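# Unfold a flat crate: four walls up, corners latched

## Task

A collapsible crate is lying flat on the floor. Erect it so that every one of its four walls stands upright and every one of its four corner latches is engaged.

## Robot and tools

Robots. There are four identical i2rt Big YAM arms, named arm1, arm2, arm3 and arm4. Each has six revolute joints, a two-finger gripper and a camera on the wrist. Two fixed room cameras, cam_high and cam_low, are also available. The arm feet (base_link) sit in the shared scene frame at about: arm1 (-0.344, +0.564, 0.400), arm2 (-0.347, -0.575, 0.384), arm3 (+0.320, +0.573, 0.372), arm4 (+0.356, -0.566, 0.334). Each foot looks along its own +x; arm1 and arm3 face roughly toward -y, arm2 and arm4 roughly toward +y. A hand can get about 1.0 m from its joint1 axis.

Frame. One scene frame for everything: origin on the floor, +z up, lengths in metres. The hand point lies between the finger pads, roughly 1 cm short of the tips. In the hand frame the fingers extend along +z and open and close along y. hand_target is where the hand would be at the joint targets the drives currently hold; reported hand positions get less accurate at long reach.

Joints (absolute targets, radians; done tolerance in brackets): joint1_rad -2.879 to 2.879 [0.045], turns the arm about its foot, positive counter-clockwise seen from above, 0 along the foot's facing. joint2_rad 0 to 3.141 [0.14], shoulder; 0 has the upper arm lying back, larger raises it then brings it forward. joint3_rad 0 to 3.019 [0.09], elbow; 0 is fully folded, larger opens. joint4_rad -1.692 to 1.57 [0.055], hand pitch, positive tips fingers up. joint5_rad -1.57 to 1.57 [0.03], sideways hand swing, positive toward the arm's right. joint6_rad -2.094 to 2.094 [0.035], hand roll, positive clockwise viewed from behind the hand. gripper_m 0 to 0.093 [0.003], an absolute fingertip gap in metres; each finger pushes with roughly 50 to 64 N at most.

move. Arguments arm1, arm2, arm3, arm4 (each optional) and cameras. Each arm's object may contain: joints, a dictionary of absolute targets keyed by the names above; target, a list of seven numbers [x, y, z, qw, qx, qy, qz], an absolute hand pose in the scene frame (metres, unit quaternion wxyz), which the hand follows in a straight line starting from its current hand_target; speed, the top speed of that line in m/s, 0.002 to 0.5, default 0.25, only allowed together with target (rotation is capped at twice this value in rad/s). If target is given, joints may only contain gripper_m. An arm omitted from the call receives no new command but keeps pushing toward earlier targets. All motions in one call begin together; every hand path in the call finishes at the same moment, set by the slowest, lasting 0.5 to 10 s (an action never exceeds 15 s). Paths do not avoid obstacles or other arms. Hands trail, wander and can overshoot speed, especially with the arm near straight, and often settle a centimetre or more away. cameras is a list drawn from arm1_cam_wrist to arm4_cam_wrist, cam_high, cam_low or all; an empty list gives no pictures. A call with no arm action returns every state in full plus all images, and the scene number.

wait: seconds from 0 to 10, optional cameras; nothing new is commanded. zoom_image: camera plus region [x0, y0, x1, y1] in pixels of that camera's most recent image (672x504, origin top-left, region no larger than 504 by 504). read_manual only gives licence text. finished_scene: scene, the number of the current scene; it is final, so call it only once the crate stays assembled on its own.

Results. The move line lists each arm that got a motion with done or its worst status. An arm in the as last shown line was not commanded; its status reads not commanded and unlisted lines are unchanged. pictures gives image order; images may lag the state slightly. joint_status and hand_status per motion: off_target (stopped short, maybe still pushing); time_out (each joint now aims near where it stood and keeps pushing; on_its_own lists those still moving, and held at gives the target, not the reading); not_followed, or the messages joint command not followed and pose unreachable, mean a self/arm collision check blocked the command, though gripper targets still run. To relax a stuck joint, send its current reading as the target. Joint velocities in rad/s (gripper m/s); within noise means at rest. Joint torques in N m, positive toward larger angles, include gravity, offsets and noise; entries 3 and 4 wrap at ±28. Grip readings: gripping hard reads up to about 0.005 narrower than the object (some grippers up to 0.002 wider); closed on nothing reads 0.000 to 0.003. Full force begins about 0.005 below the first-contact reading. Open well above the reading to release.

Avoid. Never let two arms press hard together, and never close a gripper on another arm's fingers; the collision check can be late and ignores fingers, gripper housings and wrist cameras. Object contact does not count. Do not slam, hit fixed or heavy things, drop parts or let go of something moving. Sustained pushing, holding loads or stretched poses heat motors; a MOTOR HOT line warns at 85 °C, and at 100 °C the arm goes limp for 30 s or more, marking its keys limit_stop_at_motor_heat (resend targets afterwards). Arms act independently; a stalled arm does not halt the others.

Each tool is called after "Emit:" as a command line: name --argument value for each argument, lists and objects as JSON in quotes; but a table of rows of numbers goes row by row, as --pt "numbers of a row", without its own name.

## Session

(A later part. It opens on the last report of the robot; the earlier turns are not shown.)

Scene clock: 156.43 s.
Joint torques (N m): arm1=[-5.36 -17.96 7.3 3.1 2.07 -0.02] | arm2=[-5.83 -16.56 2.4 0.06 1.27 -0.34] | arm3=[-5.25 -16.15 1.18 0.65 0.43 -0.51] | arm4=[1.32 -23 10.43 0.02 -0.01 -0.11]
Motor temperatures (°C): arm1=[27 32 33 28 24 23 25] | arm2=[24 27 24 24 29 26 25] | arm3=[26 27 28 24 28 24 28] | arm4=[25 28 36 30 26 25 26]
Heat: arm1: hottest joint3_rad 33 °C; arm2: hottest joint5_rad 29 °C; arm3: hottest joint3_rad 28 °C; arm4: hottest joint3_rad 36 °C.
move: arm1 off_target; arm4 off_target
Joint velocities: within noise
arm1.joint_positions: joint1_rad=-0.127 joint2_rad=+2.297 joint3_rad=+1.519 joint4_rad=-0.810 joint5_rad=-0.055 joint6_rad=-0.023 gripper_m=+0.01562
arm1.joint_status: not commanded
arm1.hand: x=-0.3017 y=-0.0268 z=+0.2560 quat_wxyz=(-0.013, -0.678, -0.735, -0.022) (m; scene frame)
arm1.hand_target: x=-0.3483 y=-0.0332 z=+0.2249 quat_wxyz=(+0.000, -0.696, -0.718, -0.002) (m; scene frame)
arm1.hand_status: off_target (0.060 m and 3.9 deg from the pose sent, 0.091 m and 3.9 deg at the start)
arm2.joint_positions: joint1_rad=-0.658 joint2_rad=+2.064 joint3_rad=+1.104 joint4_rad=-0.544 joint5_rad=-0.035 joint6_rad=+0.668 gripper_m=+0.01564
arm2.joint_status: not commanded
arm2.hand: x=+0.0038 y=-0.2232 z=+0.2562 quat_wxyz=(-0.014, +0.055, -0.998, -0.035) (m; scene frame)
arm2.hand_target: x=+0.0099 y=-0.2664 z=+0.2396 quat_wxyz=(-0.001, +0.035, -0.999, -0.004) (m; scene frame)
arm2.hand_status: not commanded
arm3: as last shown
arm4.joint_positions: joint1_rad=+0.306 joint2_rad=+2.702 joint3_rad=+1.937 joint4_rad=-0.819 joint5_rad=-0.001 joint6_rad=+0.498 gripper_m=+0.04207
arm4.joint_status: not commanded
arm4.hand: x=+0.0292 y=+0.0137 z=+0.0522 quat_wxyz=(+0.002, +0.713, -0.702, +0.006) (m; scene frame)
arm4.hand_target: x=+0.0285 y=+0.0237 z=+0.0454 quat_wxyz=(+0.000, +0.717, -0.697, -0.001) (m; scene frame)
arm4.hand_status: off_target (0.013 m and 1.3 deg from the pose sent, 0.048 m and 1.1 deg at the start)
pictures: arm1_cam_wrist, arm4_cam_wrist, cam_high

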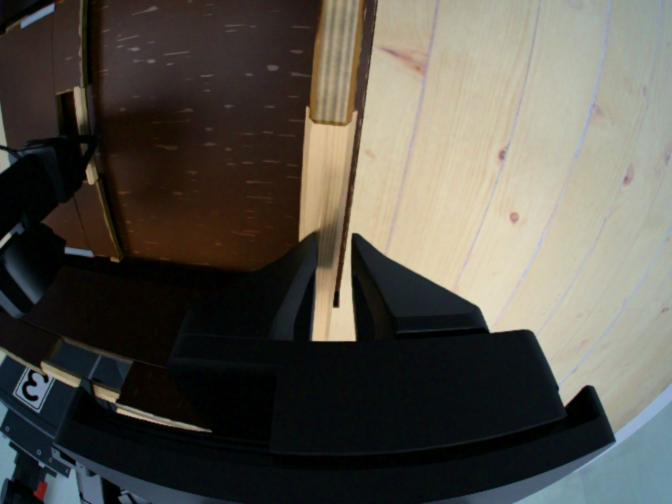

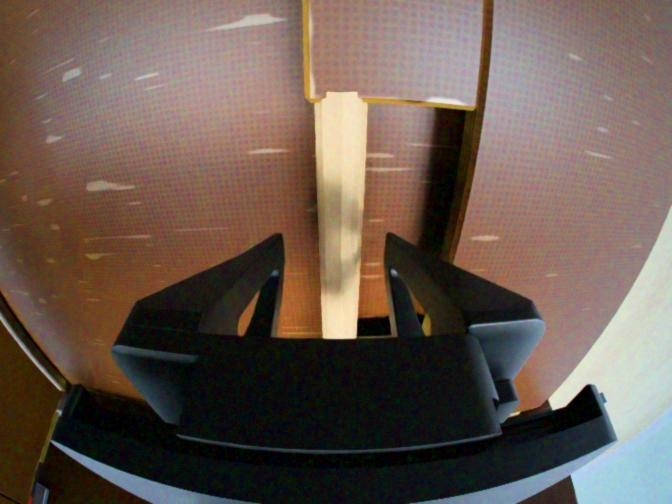

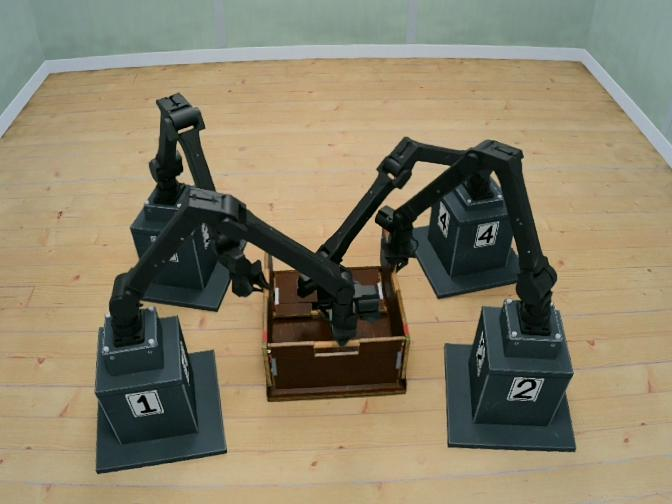

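Emit:
move --arm1 '{"target":[-0.385,-0.04,0.22,0,0.6947,0.7193,0],"speed":0.1}' --arm4 '{"target":[0.031,0.026,0.026,0,0.7193,-0.6947,0],"speed":0.08}' --cameras '["arm1_cam_wrist","arm4_cam_wrist","cam_high"]'

Emit:
zoom_image --camera "cam_high" --region '[230, 220, 440, 420]'

Scene clock: 159.27 s.
Joint torques (N m): arm1=[-9.99 -18.08 7.06 2.91 2.24 -0.1] | arm2=[-5.77 -16.5 2.4 0.08 1.27 -0.34] | arm3=[-5.19 -16.21 1.14 0.73 0.44 -0.53] | arm4=[1.2 -22.24 10.43 0.2 0 -0.11]
Motor temperatures (°C): arm1=[27 32 33 28 24 23 25] | arm2=[24 27 24 24 29 26 25] | arm3=[26 27 28 24 28 24 28] | arm4=[25 29 35 30 26 25 26]
Heat: arm1: hottest joint3_rad 33 °C; arm2: hottest joint5_rad 29 °C; arm3: hottest joint3_rad 28 °C; arm4: hottest joint3_rad 35 °C.
move: arm1 off_target; arm4 off_target
Joint velocities: within noise
arm1.joint_positions: joint1_rad=-0.128 joint2_rad=+2.297 joint3_rad=+1.519 joint4_rad=-0.808 joint5_rad=-0.058 joint6_rad=-0.072 gripper_m=+0.01562
arm1.joint_status: not commanded
arm1.hand: x=-0.3020 y=-0.0272 z=+0.2560 quat_wxyz=(-0.015, -0.660, -0.751, -0.022) (m; scene frame)
arm1.hand_target: x=-0.3795 y=-0.0305 z=+0.2245 quat_wxyz=(+0.000, -0.696, -0.718, -0.002) (m; scene frame)
arm1.hand_status: off_target (0.091 m and 6.1 deg from the pose sent, 0.092 m and 3.9 deg at the start)
arm2, arm3: as last shown
arm4.joint_positions: joint1_rad=+0.303 joint2_rad=+2.739 joint3_rad=+1.965 joint4_rad=-0.812 joint5_rad=-0.001 joint6_rad=+0.489 gripper_m=+0.04207
arm4.joint_status: not commanded
arm4.hand: x=+0.0307 y=+0.0152 z=+0.0359 quat_wxyz=(+0.003, +0.715, -0.699, +0.007) (m; scene frame)
arm4.hand_target: x=+0.0315 y=+0.0248 z=+0.0262 quat_wxyz=(+0.000, +0.718, -0.696, +0.000) (m; scene frame)
arm4.hand_status: off_target (0.015 m and 1.1 deg from the pose sent, 0.029 m and 1.3 deg at the start)
pictures: arm1_cam_wrist, arm4_cam_wrist, cam_high

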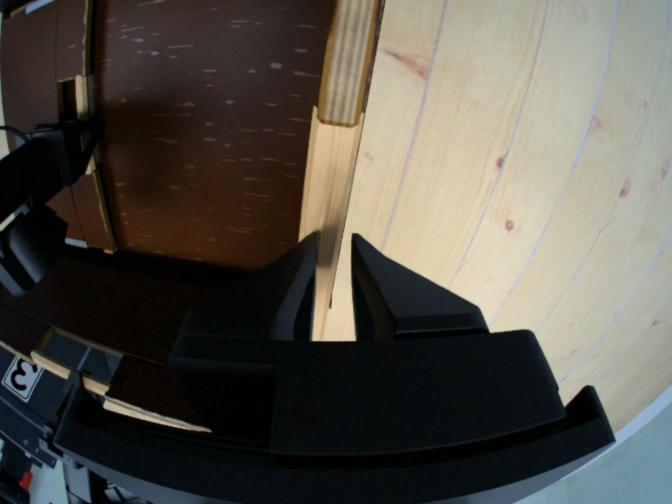

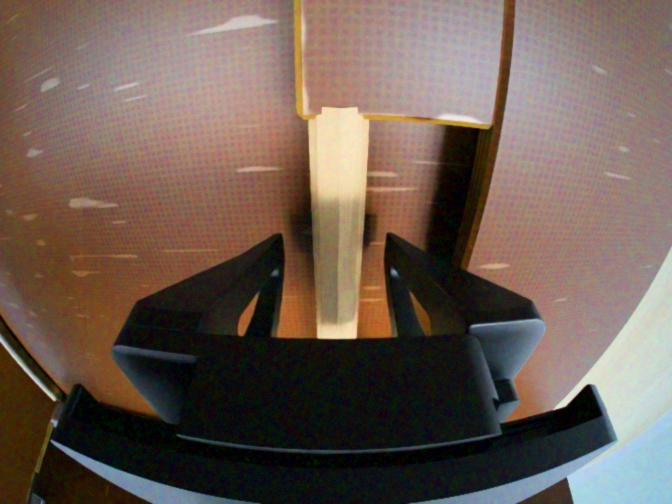

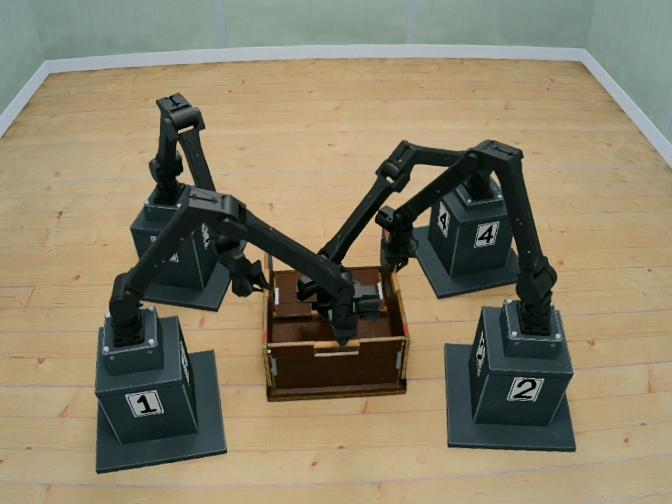

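Scaled by 2.400 from the camera's 672x504 image, which has a finer 960x720 frame.

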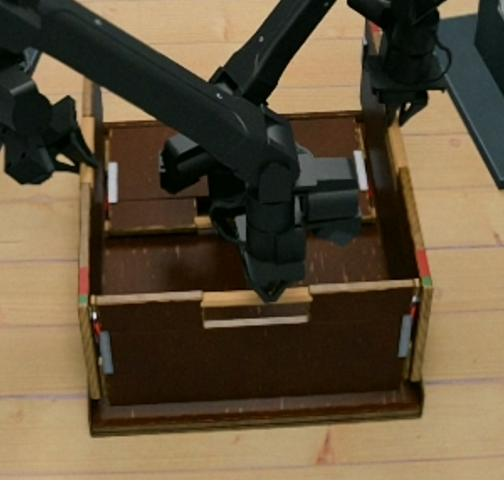

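Emit:
zoom_image --camera "cam_high" --region '[255, 320, 315, 400]'

Emit:
zoom_image --camera "cam_high" --region '[365, 310, 425, 390]'

Emit:
zoom_image --camera "arm1_cam_wrist" --region '[0, 200, 330, 504]'

Scaled by 6.300 from the camera's 672x504 image, which has a finer 960x720 frame.

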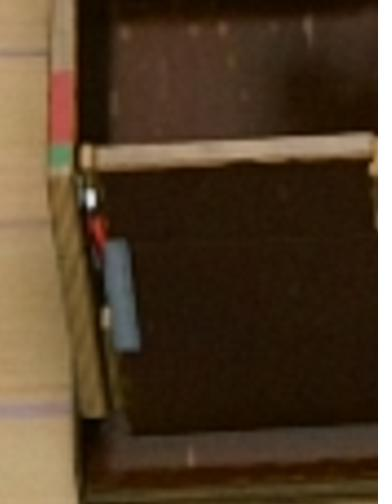

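Scaled by 6.300 from the camera's 672x504 image, which has a finer 960x720 frame.

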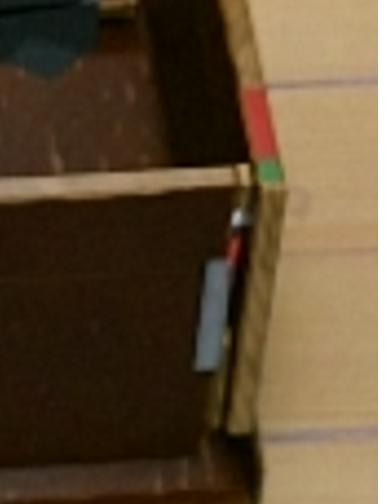

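Scaled by 1.527 from the camera's 672x504 image, which has a finer 960x720 frame.

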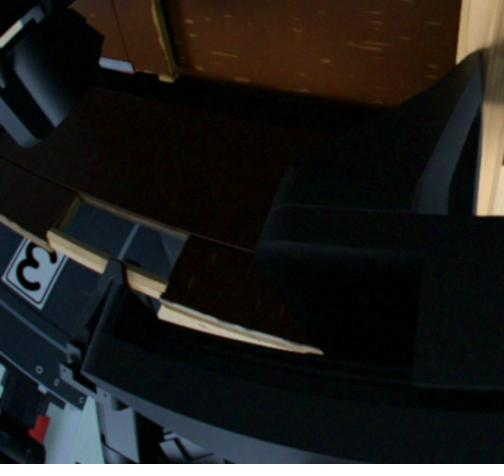

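Emit:
move --arm1 '{"target":[-0.3,-0.036,0.24,0,0.6947,0.7193,0],"speed":0.15,"joints":{"gripper_m":0.03}}' --arm4 '{"joints":{"gripper_m":0.0135}}' --cameras '["arm1_cam_wrist","arm4_cam_wrist","cam_high"]'

Emit:
zoom_image --camera "cam_high" --region '[230, 220, 440, 420]'

Scene clock: 167.40 s.
Joint torques (N m): arm1=[0.79 -20.31 7.79 1.59 0.43 0.26] | arm2=[-5.71 -16.56 2.4 0.08 1.27 -0.34] | arm3=[-5.42 -16.15 1.1 0.76 0.46 -0.52] | arm4=[1.14 -22.48 10.43 0.2 -0.03 -0.11]
Motor temperatures (°C): arm1=[27 32 33 28 26 23 25] | arm2=[24 27 24 24 29 26 25] | arm3=[26 27 28 24 28 24 28] | arm4=[25 30 34 30 26 25 26]
Heat: arm1: hottest joint3_rad 33 °C; arm2: hottest joint5_rad 29 °C; arm3: hottest joint3_rad 28 °C; arm4: hottest joint3_rad 34 °C.
move: arm1 off_target; arm4 off_target
Joint velocities: within noise
arm1.joint_positions: joint1_rad=-0.121 joint2_rad=+2.295 joint3_rad=+1.519 joint4_rad=-0.810 joint5_rad=-0.012 joint6_rad=+0.005 gripper_m=+0.02995
arm1.joint_status: all done
arm1.hand: x=-0.3055 y=-0.0274 z=+0.2566 quat_wxyz=(+0.002, -0.686, -0.728, -0.006) (m; scene frame)
arm1.hand_target: x=-0.3008 y=-0.0350 z=+0.2403 quat_wxyz=(+0.000, -0.692, -0.722, +0.000) (m; scene frame)
arm1.hand_status: off_target (0.020 m and 1.6 deg from the pose sent, 0.018 m and 6.1 deg at the start)
arm2, arm3: as last shown
arm4.joint_positions: joint1_rad=+0.301 joint2_rad=+2.739 joint3_rad=+1.965 joint4_rad=-0.812 joint5_rad=+0.004 joint6_rad=+0.489 gripper_m=+0.01698
arm4.joint_status: gripper_m off_target (ended at +0.01700, target +0.01350)
arm4.hand: x=+0.0323 y=+0.0161 z=+0.0359 quat_wxyz=(+0.000, +0.714, -0.700, +0.008) (m; scene frame)
arm4.hand_target: x=+0.0327 y=+0.0255 z=+0.0262 quat_wxyz=(-0.002, +0.718, -0.696, +0.001) (m; scene frame)
arm4.hand_status: not commanded
pictures: arm1_cam_wrist, arm4_cam_wrist, cam_high

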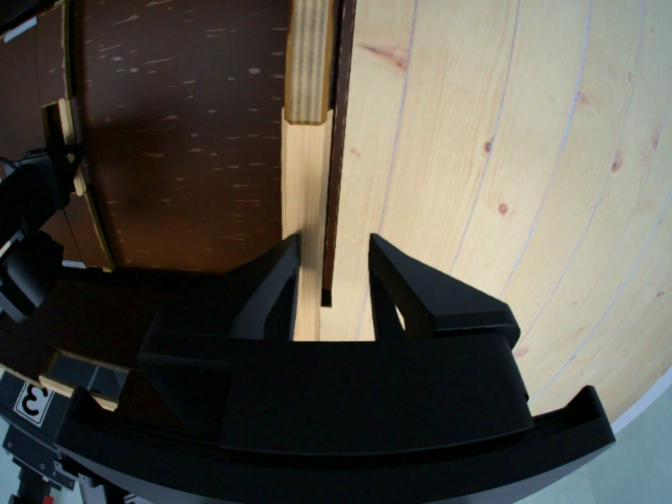

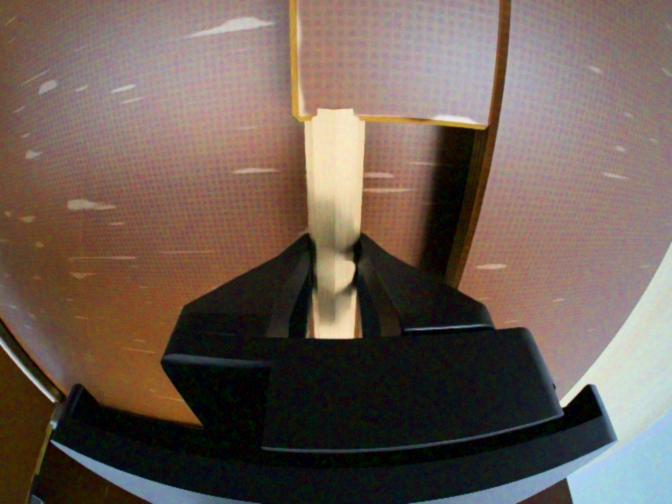

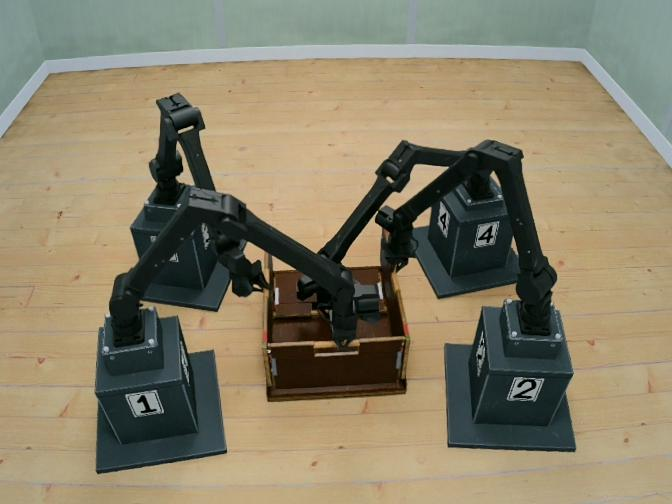

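Scaled by 2.400 from the camera's 672x504 image, which has a finer 960x720 frame.

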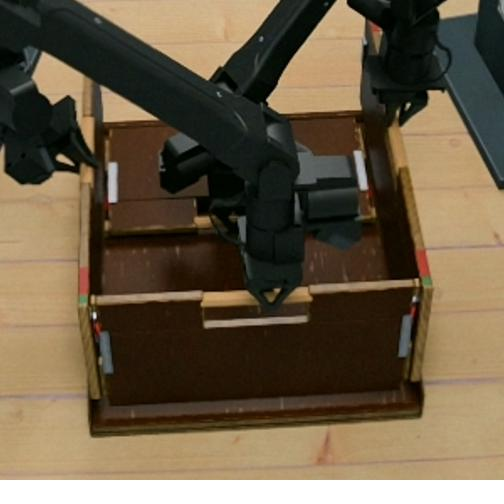

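Emit:
move --arm1 '{"target":[-0.275,-0.036,0.242,0,0.6947,0.7193,0],"speed":0.15}' --cameras '["arm1_cam_wrist","cam_high"]'

Emit:
zoom_image --camera "cam_high" --region '[230, 220, 440, 420]'

Scene clock: 169.77 s.
Joint torques (N m): arm1=[0.26 -22.65 8.43 0.88 0.05 0.26] | arm2=[-5.83 -16.56 2.4 0.06 1.28 -0.34] | arm3=[-4.89 -16.03 1.13 0.7 0.46 -0.52] | arm4=[1.2 -22.48 10.41 0.2 -0.03 -0.11]
Motor temperatures (°C): arm1=[27 32 33 28 25 23 25] | arm2=[24 27 24 24 29 26 25] | arm3=[26 27 28 24 28 24 28] | arm4=[25 30 34 30 26 25 27]
Heat: arm1: hottest joint3_rad 33 °C; arm2: hottest joint5_rad 29 °C; arm3: hottest joint3_rad 28 °C; arm4: hottest joint3_rad 34 °C.
move: arm1 off_target
Joint velocities: within noise
arm1.joint_positions: joint1_rad=-0.084 joint2_rad=+2.320 joint3_rad=+1.519 joint4_rad=-0.801 joint5_rad=-0.003 joint6_rad=+0.065 gripper_m=+0.02997
arm1.joint_status: not commanded
arm1.hand: x=-0.2859 y=-0.0211 z=+0.2425 quat_wxyz=(+0.011, -0.694, -0.720, -0.007) (m; scene frame)
arm1.hand_target: x=-0.2782 y=-0.0354 z=+0.2419 quat_wxyz=(+0.001, -0.696, -0.718, +0.001) (m; scene frame)
arm1.hand_status: off_target (0.018 m and 1.5 deg from the pose sent, 0.035 m and 1.6 deg at the start)
arm2, arm4: as last shown
arm2.joint_positions: joint1_rad=-0.658 joint2_rad=+2.064 joint3_rad=+1.104 joint4_rad=-0.544 joint5_rad=-0.035 joint6_rad=+0.666 gripper_m=+0.01564
arm2.hand_target: x=+0.0099 y=-0.2664 z=+0.2396 quat_wxyz=(-0.001, +0.036, -0.999, -0.004) (m; scene frame)
arm3.joint_positions: joint1_rad=-0.747 joint2_rad=+2.065 joint3_rad=+0.969 joint4_rad=-0.084 joint5_rad=-0.528 joint6_rad=+0.625 gripper_m=+0.01694
arm3.joint_status: not commanded
arm3.hand: x=-0.0571 y=+0.2042 z=+0.2546 quat_wxyz=(-0.317, -0.948, -0.042, +0.003) (m; scene frame)
arm3.hand_target: x=-0.0623 y=+0.2382 z=+0.2475 quat_wxyz=(-0.301, -0.953, -0.033, +0.009) (m; scene frame)
arm3.hand_status: not commanded
pictures: arm1_cam_wrist, cam_high

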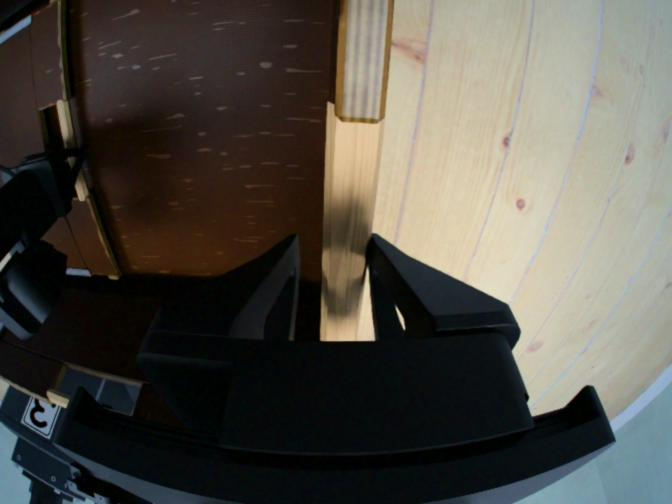

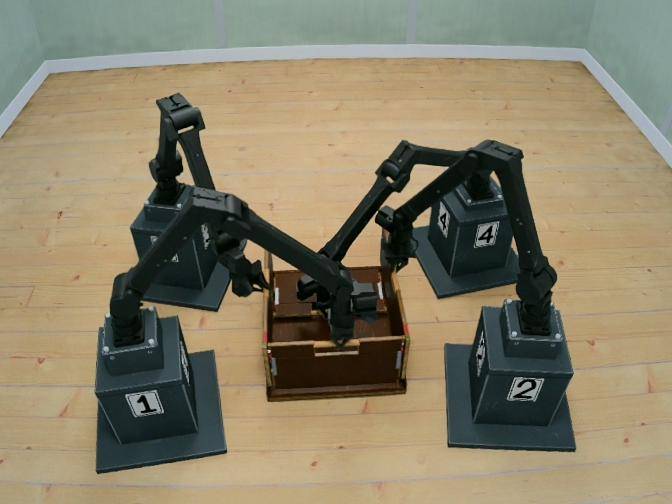

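Scaled by 2.400 from the camera's 672x504 image, which has a finer 960x720 frame.

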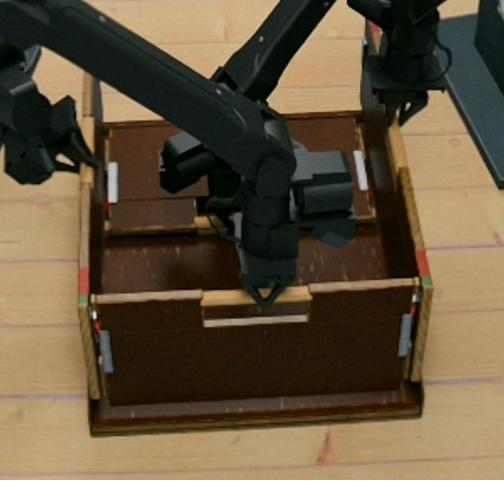

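Emit:
move --arm4 '{"target":[0.044,0.025,0.128,0,0.7193,-0.6947,0],"speed":0.15,"joints":{"gripper_m":0.0155}}' --arm1 '{"target":[-0.292,-0.036,0.35,0,0.6947,0.7193,0],"speed":0.15,"joints":{"gripper_m":0.045}}'

Emit:
move --arm4 '{"target":[0.116,0.025,0.208,0,0.7193,-0.6947,0],"speed":0.15}' --arm1 '{"target":[-0.34,0.08,0.5,0,0.6947,0.7193,0],"speed":0.25}'

Emit:
move --arm4 '{"target":[0.182,0.025,0.228,0,0.7193,-0.6947,0],"speed":0.12}' --cameras '["arm4_cam_wrist","cam_low","cam_high"]'

Emit:
zoom_image --camera "cam_high" --region '[230, 220, 440, 420]'

Scene clock: 174.33 s.
Joint torques (N m): arm1=[-0.85 -23.94 9.85 0.13 0.08 -0.03] | arm2=[-5.77 -16.56 2.4 0.08 1.27 -0.34] | arm3=[-5.77 -16.15 1.09 0.81 0.48 -0.51] | arm4=[1.32 -28.22 7.12 -1.06 0.29 -0.11]
Motor temperatures (°C): arm1=[27 32 33 28 25 23 25] | arm2=[24 27 24 24 29 26 25] | arm3=[26 27 28 24 28 24 28] | arm4=[25 31 34 30 26 25 27]
Heat: arm1: hottest joint3_rad 33 °C; arm2: hottest joint5_rad 29 °C; arm3: hottest joint3_rad 28 °C; arm4: hottest joint3_rad 34 °C.
move: arm1 off_target; arm4 off_target
Joint velocities: within noise
arm1.joint_positions: joint1_rad=-0.084 joint2_rad=+2.159 joint3_rad=+1.519 joint4_rad=-0.971 joint5_rad=-0.006 joint6_rad=+0.066 gripper_m=+0.04494
arm1.joint_status: all done
arm1.hand: x=-0.2851 y=-0.0178 z=+0.3351 quat_wxyz=(+0.014, -0.695, -0.719, -0.011) (m; scene frame)
arm1.hand_target: x=-0.2886 y=-0.0362 z=+0.3499 quat_wxyz=(-0.001, -0.693, -0.721, +0.000) (m; scene frame)
arm1.hand_status: off_target (0.025 m and 2.0 deg from the pose sent, 0.109 m and 1.5 deg at the start)
arm2, arm3: as last shown
arm4.joint_positions: joint1_rad=+0.286 joint2_rad=+2.599 joint3_rad=+1.870 joint4_rad=-0.851 joint5_rad=-0.015 joint6_rad=+0.470 gripper_m=+0.01640
arm4.joint_status: all done
arm4.hand: x=+0.0398 y=+0.0169 z=+0.0997 quat_wxyz=(+0.009, +0.715, -0.699, +0.003) (m; scene frame)
arm4.hand_target: x=+0.0410 y=+0.0266 z=+0.1266 quat_wxyz=(+0.001, +0.720, -0.694, -0.005) (m; scene frame)
arm4.hand_status: off_target (0.030 m and 1.2 deg from the pose sent, 0.093 m and 1.2 deg at the start)
pictures: none

Scene clock: 176.03 s.
Joint torques (N m): arm1=[-0.32 -17.55 7.42 0.21 0.1 -0.01] | arm2=[-5.77 -16.5 2.4 0.06 1.27 -0.34] | arm3=[-4.95 -15.97 0.94 0.73 0.47 -0.52] | arm4=[-0.09 -26.52 6.87 -1.62 0.94 -0.3]
Motor temperatures (°C): arm1=[27 32 33 28 25 23 25] | arm2=[24 27 24 24 29 26 25] | arm3=[26 27 28 24 28 24 29] | arm4=[25 31 33 30 26 25 27]
Heat: arm1: hottest joint3_rad 33 °C; arm2: hottest joint5_rad 29 °C; arm3: hottest gripper 29 °C; arm4: hottest joint3_rad 33 °C.
move: arm1 done; arm4 off_target
Joint velocities: within noise
arm1.joint_positions: joint1_rad=-0.173 joint2_rad=+1.700 joint3_rad=+1.295 joint4_rad=-1.160 joint5_rad=-0.006 joint6_rad=-0.015 gripper_m=+0.04494
arm1.joint_status: not commanded
arm1.hand: x=-0.3372 y=+0.0745 z=+0.5015 quat_wxyz=(-0.004, -0.697, -0.717, +0.004) (m; scene frame)
arm1.hand_target: x=-0.3406 y=+0.0785 z=+0.5000 quat_wxyz=(+0.000, -0.695, -0.719, -0.001) (m; scene frame)
arm1.hand_status: done (0.006 m and 0.8 deg from the pose sent, 0.199 m and 2.0 deg at the start)
arm2, arm3: as last shown
arm4.joint_positions: joint1_rad=+0.214 joint2_rad=+2.386 joint3_rad=+1.705 joint4_rad=-0.882 joint5_rad=-0.032 joint6_rad=+0.389 gripper_m=+0.01625
arm4.joint_status: not commanded
arm4.hand: x=+0.0883 y=+0.0183 z=+0.1870 quat_wxyz=(+0.013, +0.718, -0.695, -0.010) (m; scene frame)
arm4.hand_target: x=+0.1085 y=+0.0228 z=+0.2075 quat_wxyz=(+0.001, +0.722, -0.691, -0.001) (m; scene frame)
arm4.hand_status: off_target (0.035 m and 1.9 deg from the pose sent, 0.133 m and 1.2 deg at the start)
pictures: none

Scene clock: 177.40 s.
Joint torques (N m): arm1=[-0.79 -18.08 7.34 0.27 0.14 -0.07] | arm2=[-5.77 -16.56 2.41 0.06 1.27 -0.34] | arm3=[-5.36 -15.97 1.07 0.7 0.46 -0.5] | arm4=[-1.38 -21.83 7.1 -0.25 1.2 -0.32]
Motor temperatures (°C): arm1=[27 32 33 28 25 23 25] | arm2=[24 27 24 24 29 26 25] | arm3=[26 27 28 24 28 24 29] | arm4=[25 31 33 30 26 25 27]
Heat: arm1: hottest joint3_rad 33 °C; arm2: hottest joint5_rad 29 °C; arm3: hottest gripper 29 °C; arm4: hottest joint3_rad 33 °C.
move: arm4 off_target
Joint velocities: within noise
arm1, arm2, arm3: as last shown
arm1.hand_target: x=-0.3407 y=+0.0785 z=+0.5000 quat_wxyz=(+0.000, -0.695, -0.719, -0.001) (m; scene frame)
arm4.joint_positions: joint1_rad=+0.122 joint2_rad=+2.262 joint3_rad=+1.612 joint4_rad=-0.910 joint5_rad=-0.038 joint6_rad=+0.291 gripper_m=+0.01600
arm4.joint_status: not commanded
arm4.hand: x=+0.1488 y=+0.0206 z=+0.2345 quat_wxyz=(+0.014, +0.721, -0.693, -0.014) (m; scene frame)
arm4.hand_target: x=+0.1810 y=+0.0231 z=+0.2285 quat_wxyz=(+0.003, +0.719, -0.695, +0.003) (m; scene frame)
arm4.hand_status: off_target (0.034 m and 2.3 deg from the pose sent, 0.102 m and 1.9 deg at the start)
pictures: arm4_cam_wrist, cam_high, cam_low

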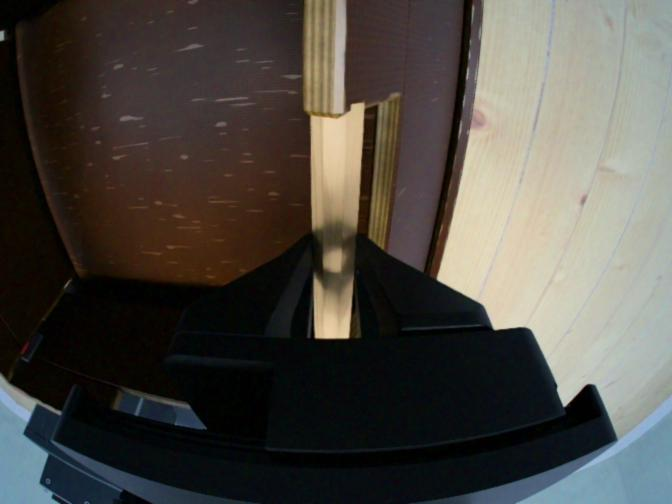

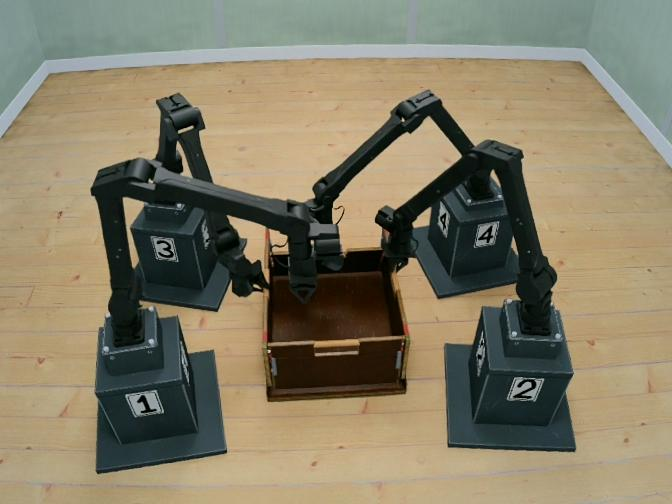

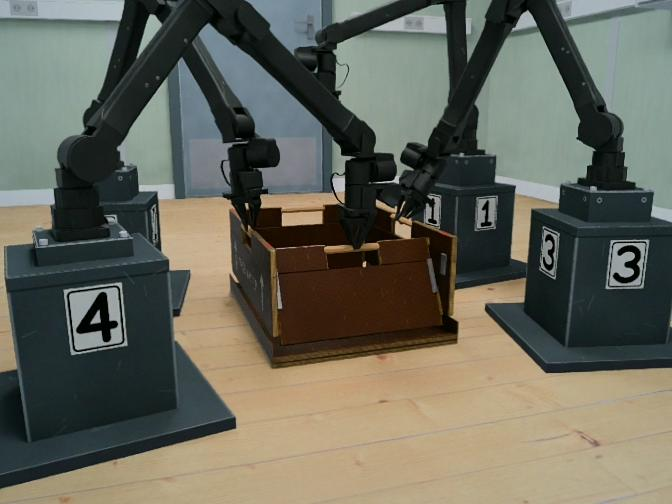

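Scaled by 2.400 from the camera's 672x504 image, which has a finer 960x720 frame.

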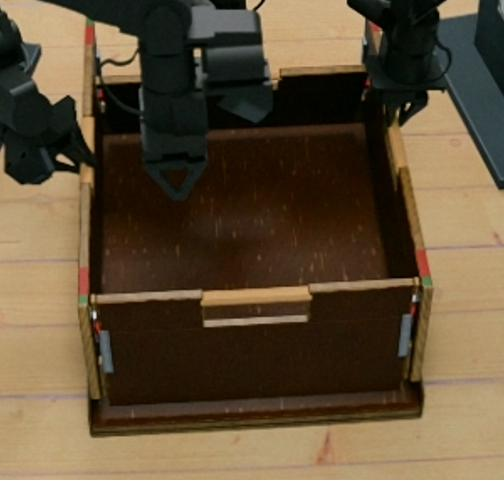

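Emit:
move --arm4 '{"target":[0.23,0.026,0.228,0,0.7193,-0.6947,0],"speed":0.12}'

Emit:
move --arm4 '{"target":[0.27,0.027,0.226,0,0.7193,-0.6947,0],"speed":0.1}'

Emit:
move --arm4 '{"target":[0.305,0.028,0.224,0,0.7193,-0.6947,0],"speed":0.1}' --cameras '["arm4_cam_wrist","cam_low","cam_high"]'

Emit:
zoom_image --camera "cam_high" --region '[230, 200, 440, 400]'

Emit:
zoom_image --camera "cam_low" --region '[220, 160, 480, 370]'

Scene clock: 181.67 s.
Joint torques (N m): arm1=[-0.97 -17.55 7.34 0.13 0.11 -0.04] | arm2=[-5.77 -16.56 2.4 0.06 1.27 -0.34] | arm3=[-4.89 -15.5 1.02 0.64 0.47 -0.5] | arm4=[-2.26 -19.08 7.09 0.87 1.3 -0.37]
Motor temperatures (°C): arm1=[27 32 33 28 24 23 25] | arm2=[24 27 24 24 29 26 25] | arm3=[26 27 28 24 27 24 29] | arm4=[25 31 33 30 27 25 27]
Heat: arm1: hottest joint3_rad 33 °C; arm2: hottest joint5_rad 29 °C; arm3: hottest gripper 29 °C; arm4: hottest joint3_rad 33 °C.
move: arm4 off_target
Joint velocities: within noise
arm1, arm2, arm3: as last shown
arm4.joint_positions: joint1_rad=+0.056 joint2_rad=+2.208 joint3_rad=+1.561 joint4_rad=-0.904 joint5_rad=-0.044 joint6_rad=+0.220 gripper_m=+0.01573
arm4.joint_status: not commanded
arm4.hand: x=+0.1898 y=+0.0223 z=+0.2509 quat_wxyz=(+0.014, +0.722, -0.691, -0.020) (m; scene frame)
arm4.hand_target: x=+0.2287 y=+0.0241 z=+0.2296 quat_wxyz=(+0.002, +0.719, -0.695, -0.001) (m; scene frame)
arm4.hand_status: off_target (0.046 m and 2.8 deg from the pose sent, 0.082 m and 2.3 deg at the start)
pictures: none

Scene clock: 182.70 s.
Joint torques (N m): arm1=[-1.14 -18.14 7.38 0.36 0.12 -0.09] | arm2=[-5.83 -16.5 2.4 0.09 1.27 -0.34] | arm3=[-5.25 -16.79 1.06 0.73 0.47 -0.48] | arm4=[-3.66 -18.02 6.58 1.37 1.61 -0.43]
Motor temperatures (°C): arm1=[27 32 33 28 24 23 25] | arm2=[24 27 24 24 29 26 25] | arm3=[26 27 28 24 27 24 29] | arm4=[25 31 33 30 27 25 27]
Heat: arm1: hottest joint3_rad 33 °C; arm2: hottest joint5_rad 29 °C; arm3: hottest gripper 29 °C; arm4: hottest joint3_rad 33 °C.
move: arm4 off_target
Joint velocities: within noise
arm1, arm3: as last shown
arm2.joint_positions: joint1_rad=-0.658 joint2_rad=+2.064 joint3_rad=+1.104 joint4_rad=-0.544 joint5_rad=-0.035 joint6_rad=+0.666 gripper_m=+0.01564
arm2.joint_status: not commanded
arm2.hand: x=+0.0038 y=-0.2232 z=+0.2562 quat_wxyz=(-0.014, +0.055, -0.998, -0.035) (m; scene frame)
arm2.hand_target: x=+0.0099 y=-0.2664 z=+0.2396 quat_wxyz=(-0.001, +0.036, -0.999, -0.004) (m; scene frame)
arm2.hand_status: not commanded
arm4.joint_positions: joint1_rad=+0.013 joint2_rad=+2.185 joint3_rad=+1.537 joint4_rad=-0.900 joint5_rad=-0.053 joint6_rad=+0.162 gripper_m=+0.01560
arm4.joint_status: not commanded
arm4.hand: x=+0.2150 y=+0.0226 z=+0.2569 quat_wxyz=(+0.016, +0.727, -0.686, -0.024) (m; scene frame)
arm4.hand_target: x=+0.2668 y=+0.0226 z=+0.2284 quat_wxyz=(+0.003, +0.719, -0.695, +0.000) (m; scene frame)
arm4.hand_status: off_target (0.063 m and 3.6 deg from the pose sent, 0.084 m and 2.8 deg at the start)
pictures: none

Scene clock: 183.83 s.
Joint torques (N m): arm1=[-1.2 -17.55 7.38 0.23 0.1 -0.05] | arm2=[-5.77 -16.56 2.39 0.06 1.28 -0.34] | arm3=[-4.84 -15.74 1.07 0.7 0.48 -0.49] | arm4=[-3.49 -16.38 7.5 1.48 1.81 -0.25]
Motor temperatures (°C): arm1=[27 32 33 27 24 23 25] | arm2=[24 27 24 24 29 26 25] | arm3=[26 27 28 24 27 24 29] | arm4=[25 31 33 30 27 25 27]
Heat: arm1: hottest joint3_rad 33 °C; arm2: hottest joint5_rad 29 °C; arm3: hottest gripper 29 °C; arm4: hottest joint3_rad 33 °C.
move: arm4 off_target
Joint velocities: within noise
arm1, arm3: as last shown
arm2.joint_positions: joint1_rad=-0.660 joint2_rad=+2.064 joint3_rad=+1.104 joint4_rad=-0.544 joint5_rad=-0.035 joint6_rad=+0.666 gripper_m=+0.01564
arm2.joint_status: not commanded
arm2.hand: x=+0.0044 y=-0.2238 z=+0.2562 quat_wxyz=(-0.014, +0.055, -0.998, -0.035) (m; scene frame)
arm2.hand_target: x=+0.0102 y=-0.2670 z=+0.2396 quat_wxyz=(-0.001, +0.035, -0.999, -0.004) (m; scene frame)
arm2.hand_status: not commanded
arm4.joint_positions: joint1_rad=-0.050 joint2_rad=+2.164 joint3_rad=+1.509 joint4_rad=-0.890 joint5_rad=-0.058 joint6_rad=+0.087 gripper_m=+0.01565
arm4.joint_status: not commanded
arm4.hand: x=+0.2524 y=+0.0241 z=+0.2609 quat_wxyz=(+0.015, +0.732, -0.681, -0.028) (m; scene frame)
arm4.hand_target: x=+0.3028 y=+0.0231 z=+0.2265 quat_wxyz=(+0.002, +0.719, -0.695, +0.000) (m; scene frame)
arm4.hand_status: off_target (0.064 m and 4.2 deg from the pose sent, 0.096 m and 3.6 deg at the start)
pictures: arm4_cam_wrist, cam_high, cam_low

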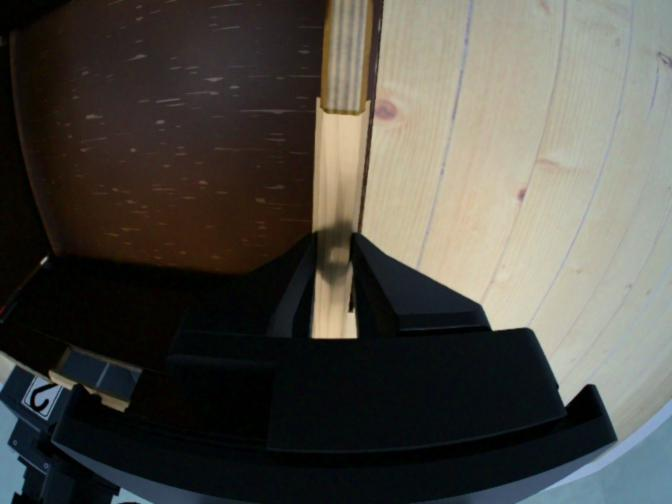

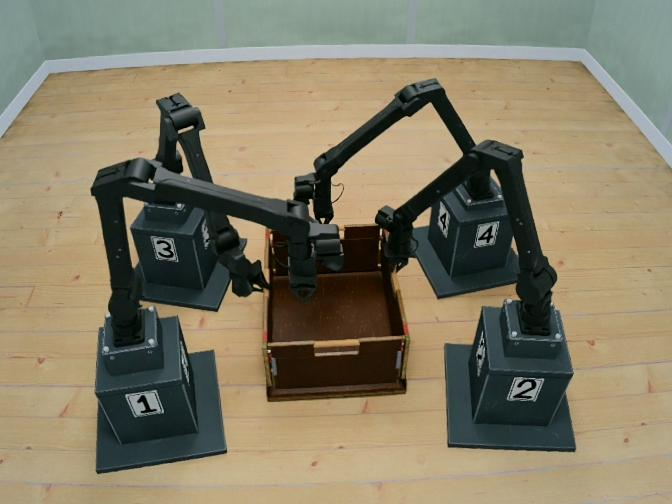

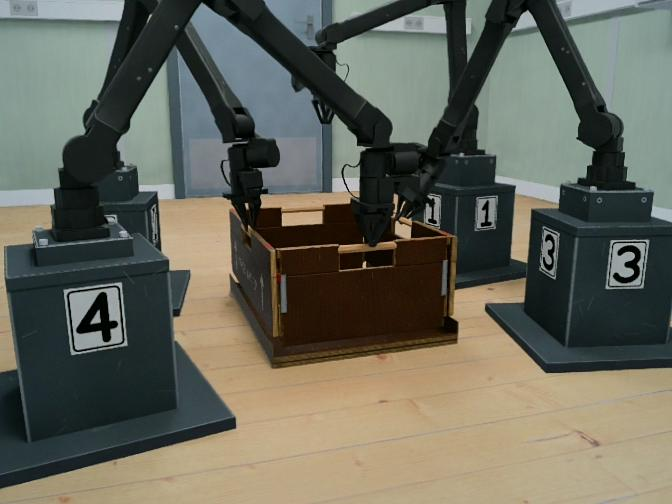

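Scaled by 2.400 from the camera's 672x504 image, which has a finer 960x720 frame.

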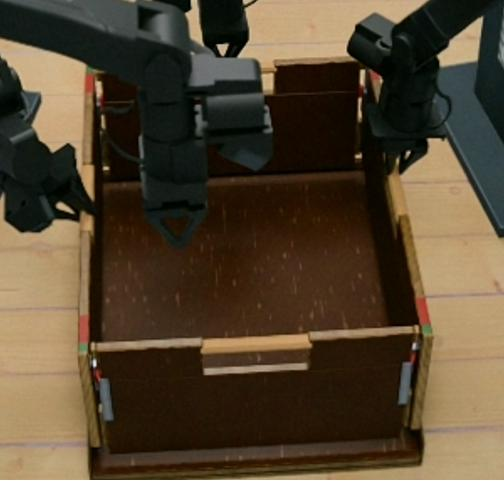

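Scaled by 1.938 from the camera's 672x504 image, which has a finer 960x720 frame.

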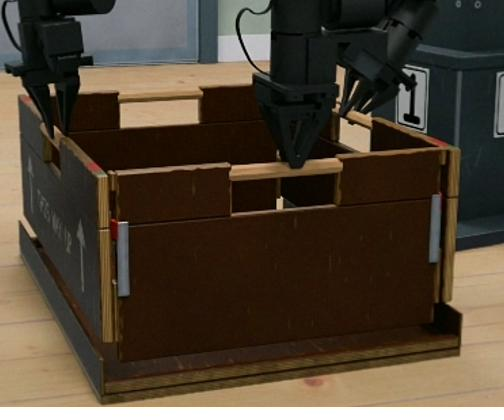

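Emit:
move --arm4 '{"target":[0.335,0.028,0.222,0,0.7193,-0.6947,0],"speed":0.1}' --cameras '["arm4_cam_wrist","cam_low","cam_high"]'

Emit:
zoom_image --camera "cam_high" --region '[250, 200, 410, 300]'

Emit:
zoom_image --camera "cam_low" --region '[220, 190, 480, 350]'

Scene clock: 186.03 s.
Joint torques (N m): arm1=[-0.56 -17.67 7.46 0.25 0.09 -0.06] | arm2=[-5.71 -16.56 2.4 0.06 1.29 -0.33] | arm3=[-5.07 -16.15 0.98 0.61 0.48 -0.53] | arm4=[-6.89 -16.85 6.45 1.59 1.77 -0.42]
Motor temperatures (°C): arm1=[27 32 33 27 24 23 25] | arm2=[24 27 24 24 29 26 25] | arm3=[26 27 28 24 27 24 29] | arm4=[25 31 33 30 28 25 27]
Heat: arm1: hottest joint3_rad 33 °C; arm2: hottest joint5_rad 29 °C; arm3: hottest gripper 29 °C; arm4: hottest joint3_rad 33 °C.
move: arm4 off_target
Joint velocities: within noise
arm1, arm2, arm3: as last shown
arm4.joint_positions: joint1_rad=-0.052 joint2_rad=+2.162 joint3_rad=+1.506 joint4_rad=-0.885 joint5_rad=-0.059 joint6_rad=+0.058 gripper_m=+0.01569
arm4.joint_status: not commanded
arm4.hand: x=+0.2531 y=+0.0242 z=+0.2609 quat_wxyz=(+0.014, +0.741, -0.671, -0.030) (m; scene frame)
arm4.hand_target: x=+0.3288 y=+0.0203 z=+0.2262 quat_wxyz=(+0.004, +0.719, -0.695, +0.000) (m; scene frame)
arm4.hand_status: off_target (0.091 m and 5.3 deg from the pose sent, 0.091 m and 4.2 deg at the start)
pictures: arm4_cam_wrist, cam_high, cam_low

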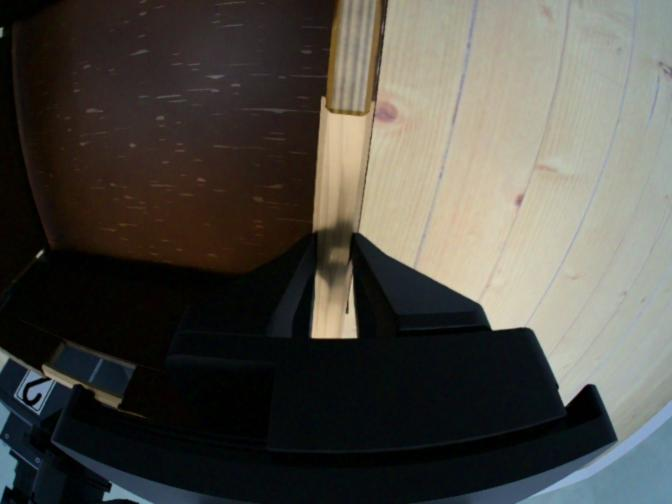

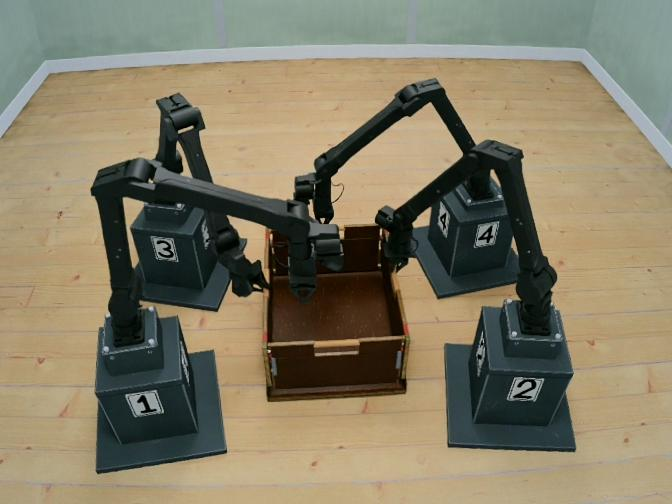

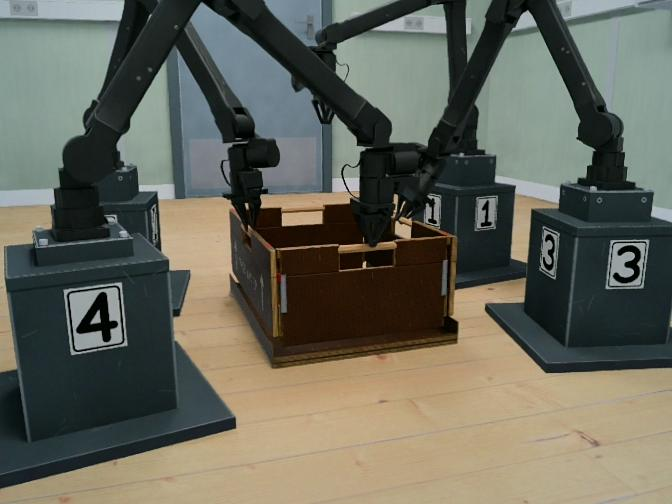

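Scaled by 3.150 from the camera's 672x504 image, which has a finer 960x720 frame.

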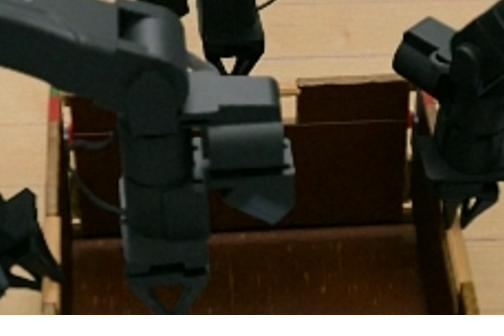

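Scaled by 1.938 from the camera's 672x504 image, which has a finer 960x720 frame.

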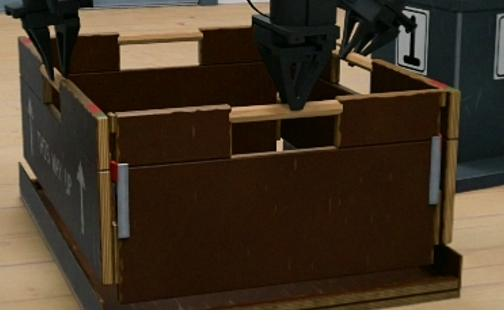

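Emit:
move --arm4 '{"target":[0.24,0.03,0.25,0,0.7193,-0.6947,0],"speed":0.15,"joints":{"gripper_m":0.03}}' --arm1 '{"joints":{"joint1_rad":-0.6,"joint2_rad":1.0}}' --cameras '["arm4_cam_wrist","cam_low","cam_high"]'

Emit:
zoom_image --camera "cam_high" --region '[250, 200, 410, 300]'

Emit:
zoom_image --camera "cam_low" --region '[220, 190, 480, 350]'

Scene clock: 190.00 s.
Joint torques (N m): arm1=[-0.56 -6.77 9.52 1.5 0.1 -0.02] | arm2=[-5.71 -16.56 2.4 0.08 1.28 -0.34] | arm3=[-4.6 -15.74 0.85 0.68 0.48 -0.51] | arm4=[1.9 -18.96 11.47 -0.5 -0.01 0.29]
Motor temperatures (°C): arm1=[27 32 33 27 24 23 25] | arm2=[24 27 24 24 29 26 25] | arm3=[26 27 28 24 27 24 29] | arm4=[25 31 32 30 28 25 27]
Heat: arm1: hottest joint3_rad 33 °C; arm2: hottest joint5_rad 29 °C; arm3: hottest gripper 29 °C; arm4: hottest joint3_rad 32 °C.
move: arm1 done; arm4 off_target
Joint velocities: within noise
arm1.joint_positions: joint1_rad=-0.598 joint2_rad=+0.996 joint3_rad=+1.284 joint4_rad=-1.160 joint5_rad=-0.006 joint6_rad=-0.017 gripper_m=+0.04495
arm1.joint_status: all done
arm1.hand: x=-0.5014 y=+0.2012 z=+0.8069 quat_wxyz=(-0.188, -0.780, -0.521, +0.291) (m; scene frame)
arm1.hand_target: x=-0.5017 y=+0.2014 z=+0.8079 quat_wxyz=(-0.185, -0.778, -0.526, +0.290) (m; scene frame)
arm1.hand_status: not commanded
arm2: as last shown
arm3.joint_positions: joint1_rad=-0.747 joint2_rad=+2.065 joint3_rad=+0.969 joint4_rad=-0.084 joint5_rad=-0.528 joint6_rad=+0.625 gripper_m=+0.01694
arm3.joint_status: not commanded
arm3.hand: x=-0.0571 y=+0.2042 z=+0.2546 quat_wxyz=(-0.317, -0.948, -0.042, +0.003) (m; scene frame)
arm3.hand_target: x=-0.0623 y=+0.2382 z=+0.2475 quat_wxyz=(-0.301, -0.953, -0.033, +0.009) (m; scene frame)
arm3.hand_status: not commanded
arm4.joint_positions: joint1_rad=-0.026 joint2_rad=+2.183 joint3_rad=+1.518 joint4_rad=-0.913 joint5_rad=+0.000 joint6_rad=+0.130 gripper_m=+0.02993
arm4.joint_status: all done
arm4.hand: x=+0.2489 y=+0.0179 z=+0.2519 quat_wxyz=(+0.002, +0.725, -0.688, +0.003) (m; scene frame)
arm4.hand_target: x=+0.2436 y=+0.0293 z=+0.2494 quat_wxyz=(-0.001, +0.721, -0.693, +0.001) (m; scene frame)
arm4.hand_status: off_target (0.015 m and 1.1 deg from the pose sent, 0.018 m and 5.3 deg at the start)
pictures: arm4_cam_wrist, cam_high, cam_low

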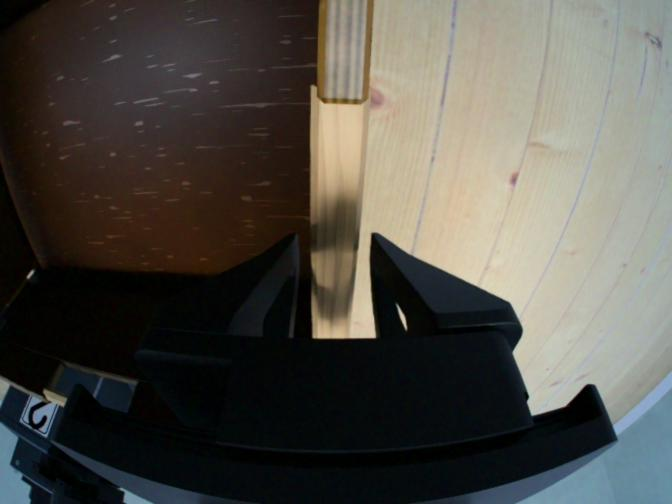

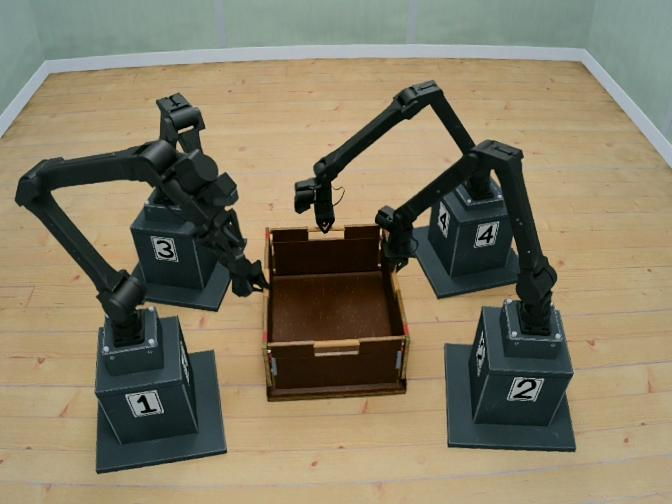

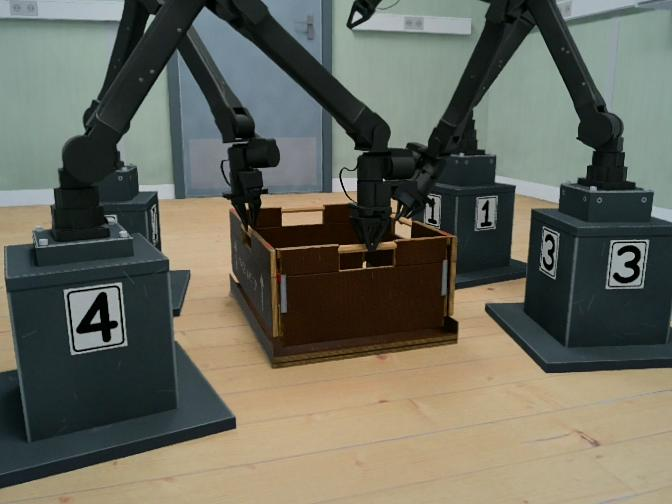

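Scaled by 3.150 from the camera's 672x504 image, which has a finer 960x720 frame.

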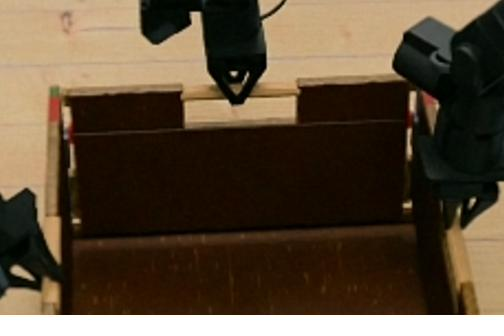

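Scaled by 1.938 from the camera's 672x504 image, which has a finer 960x720 frame.

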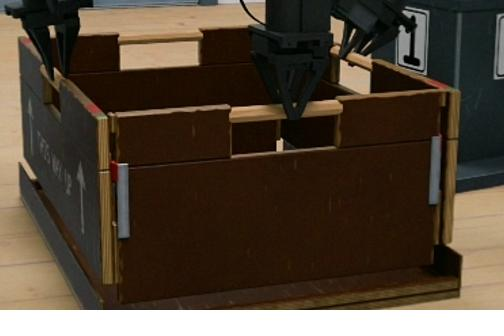

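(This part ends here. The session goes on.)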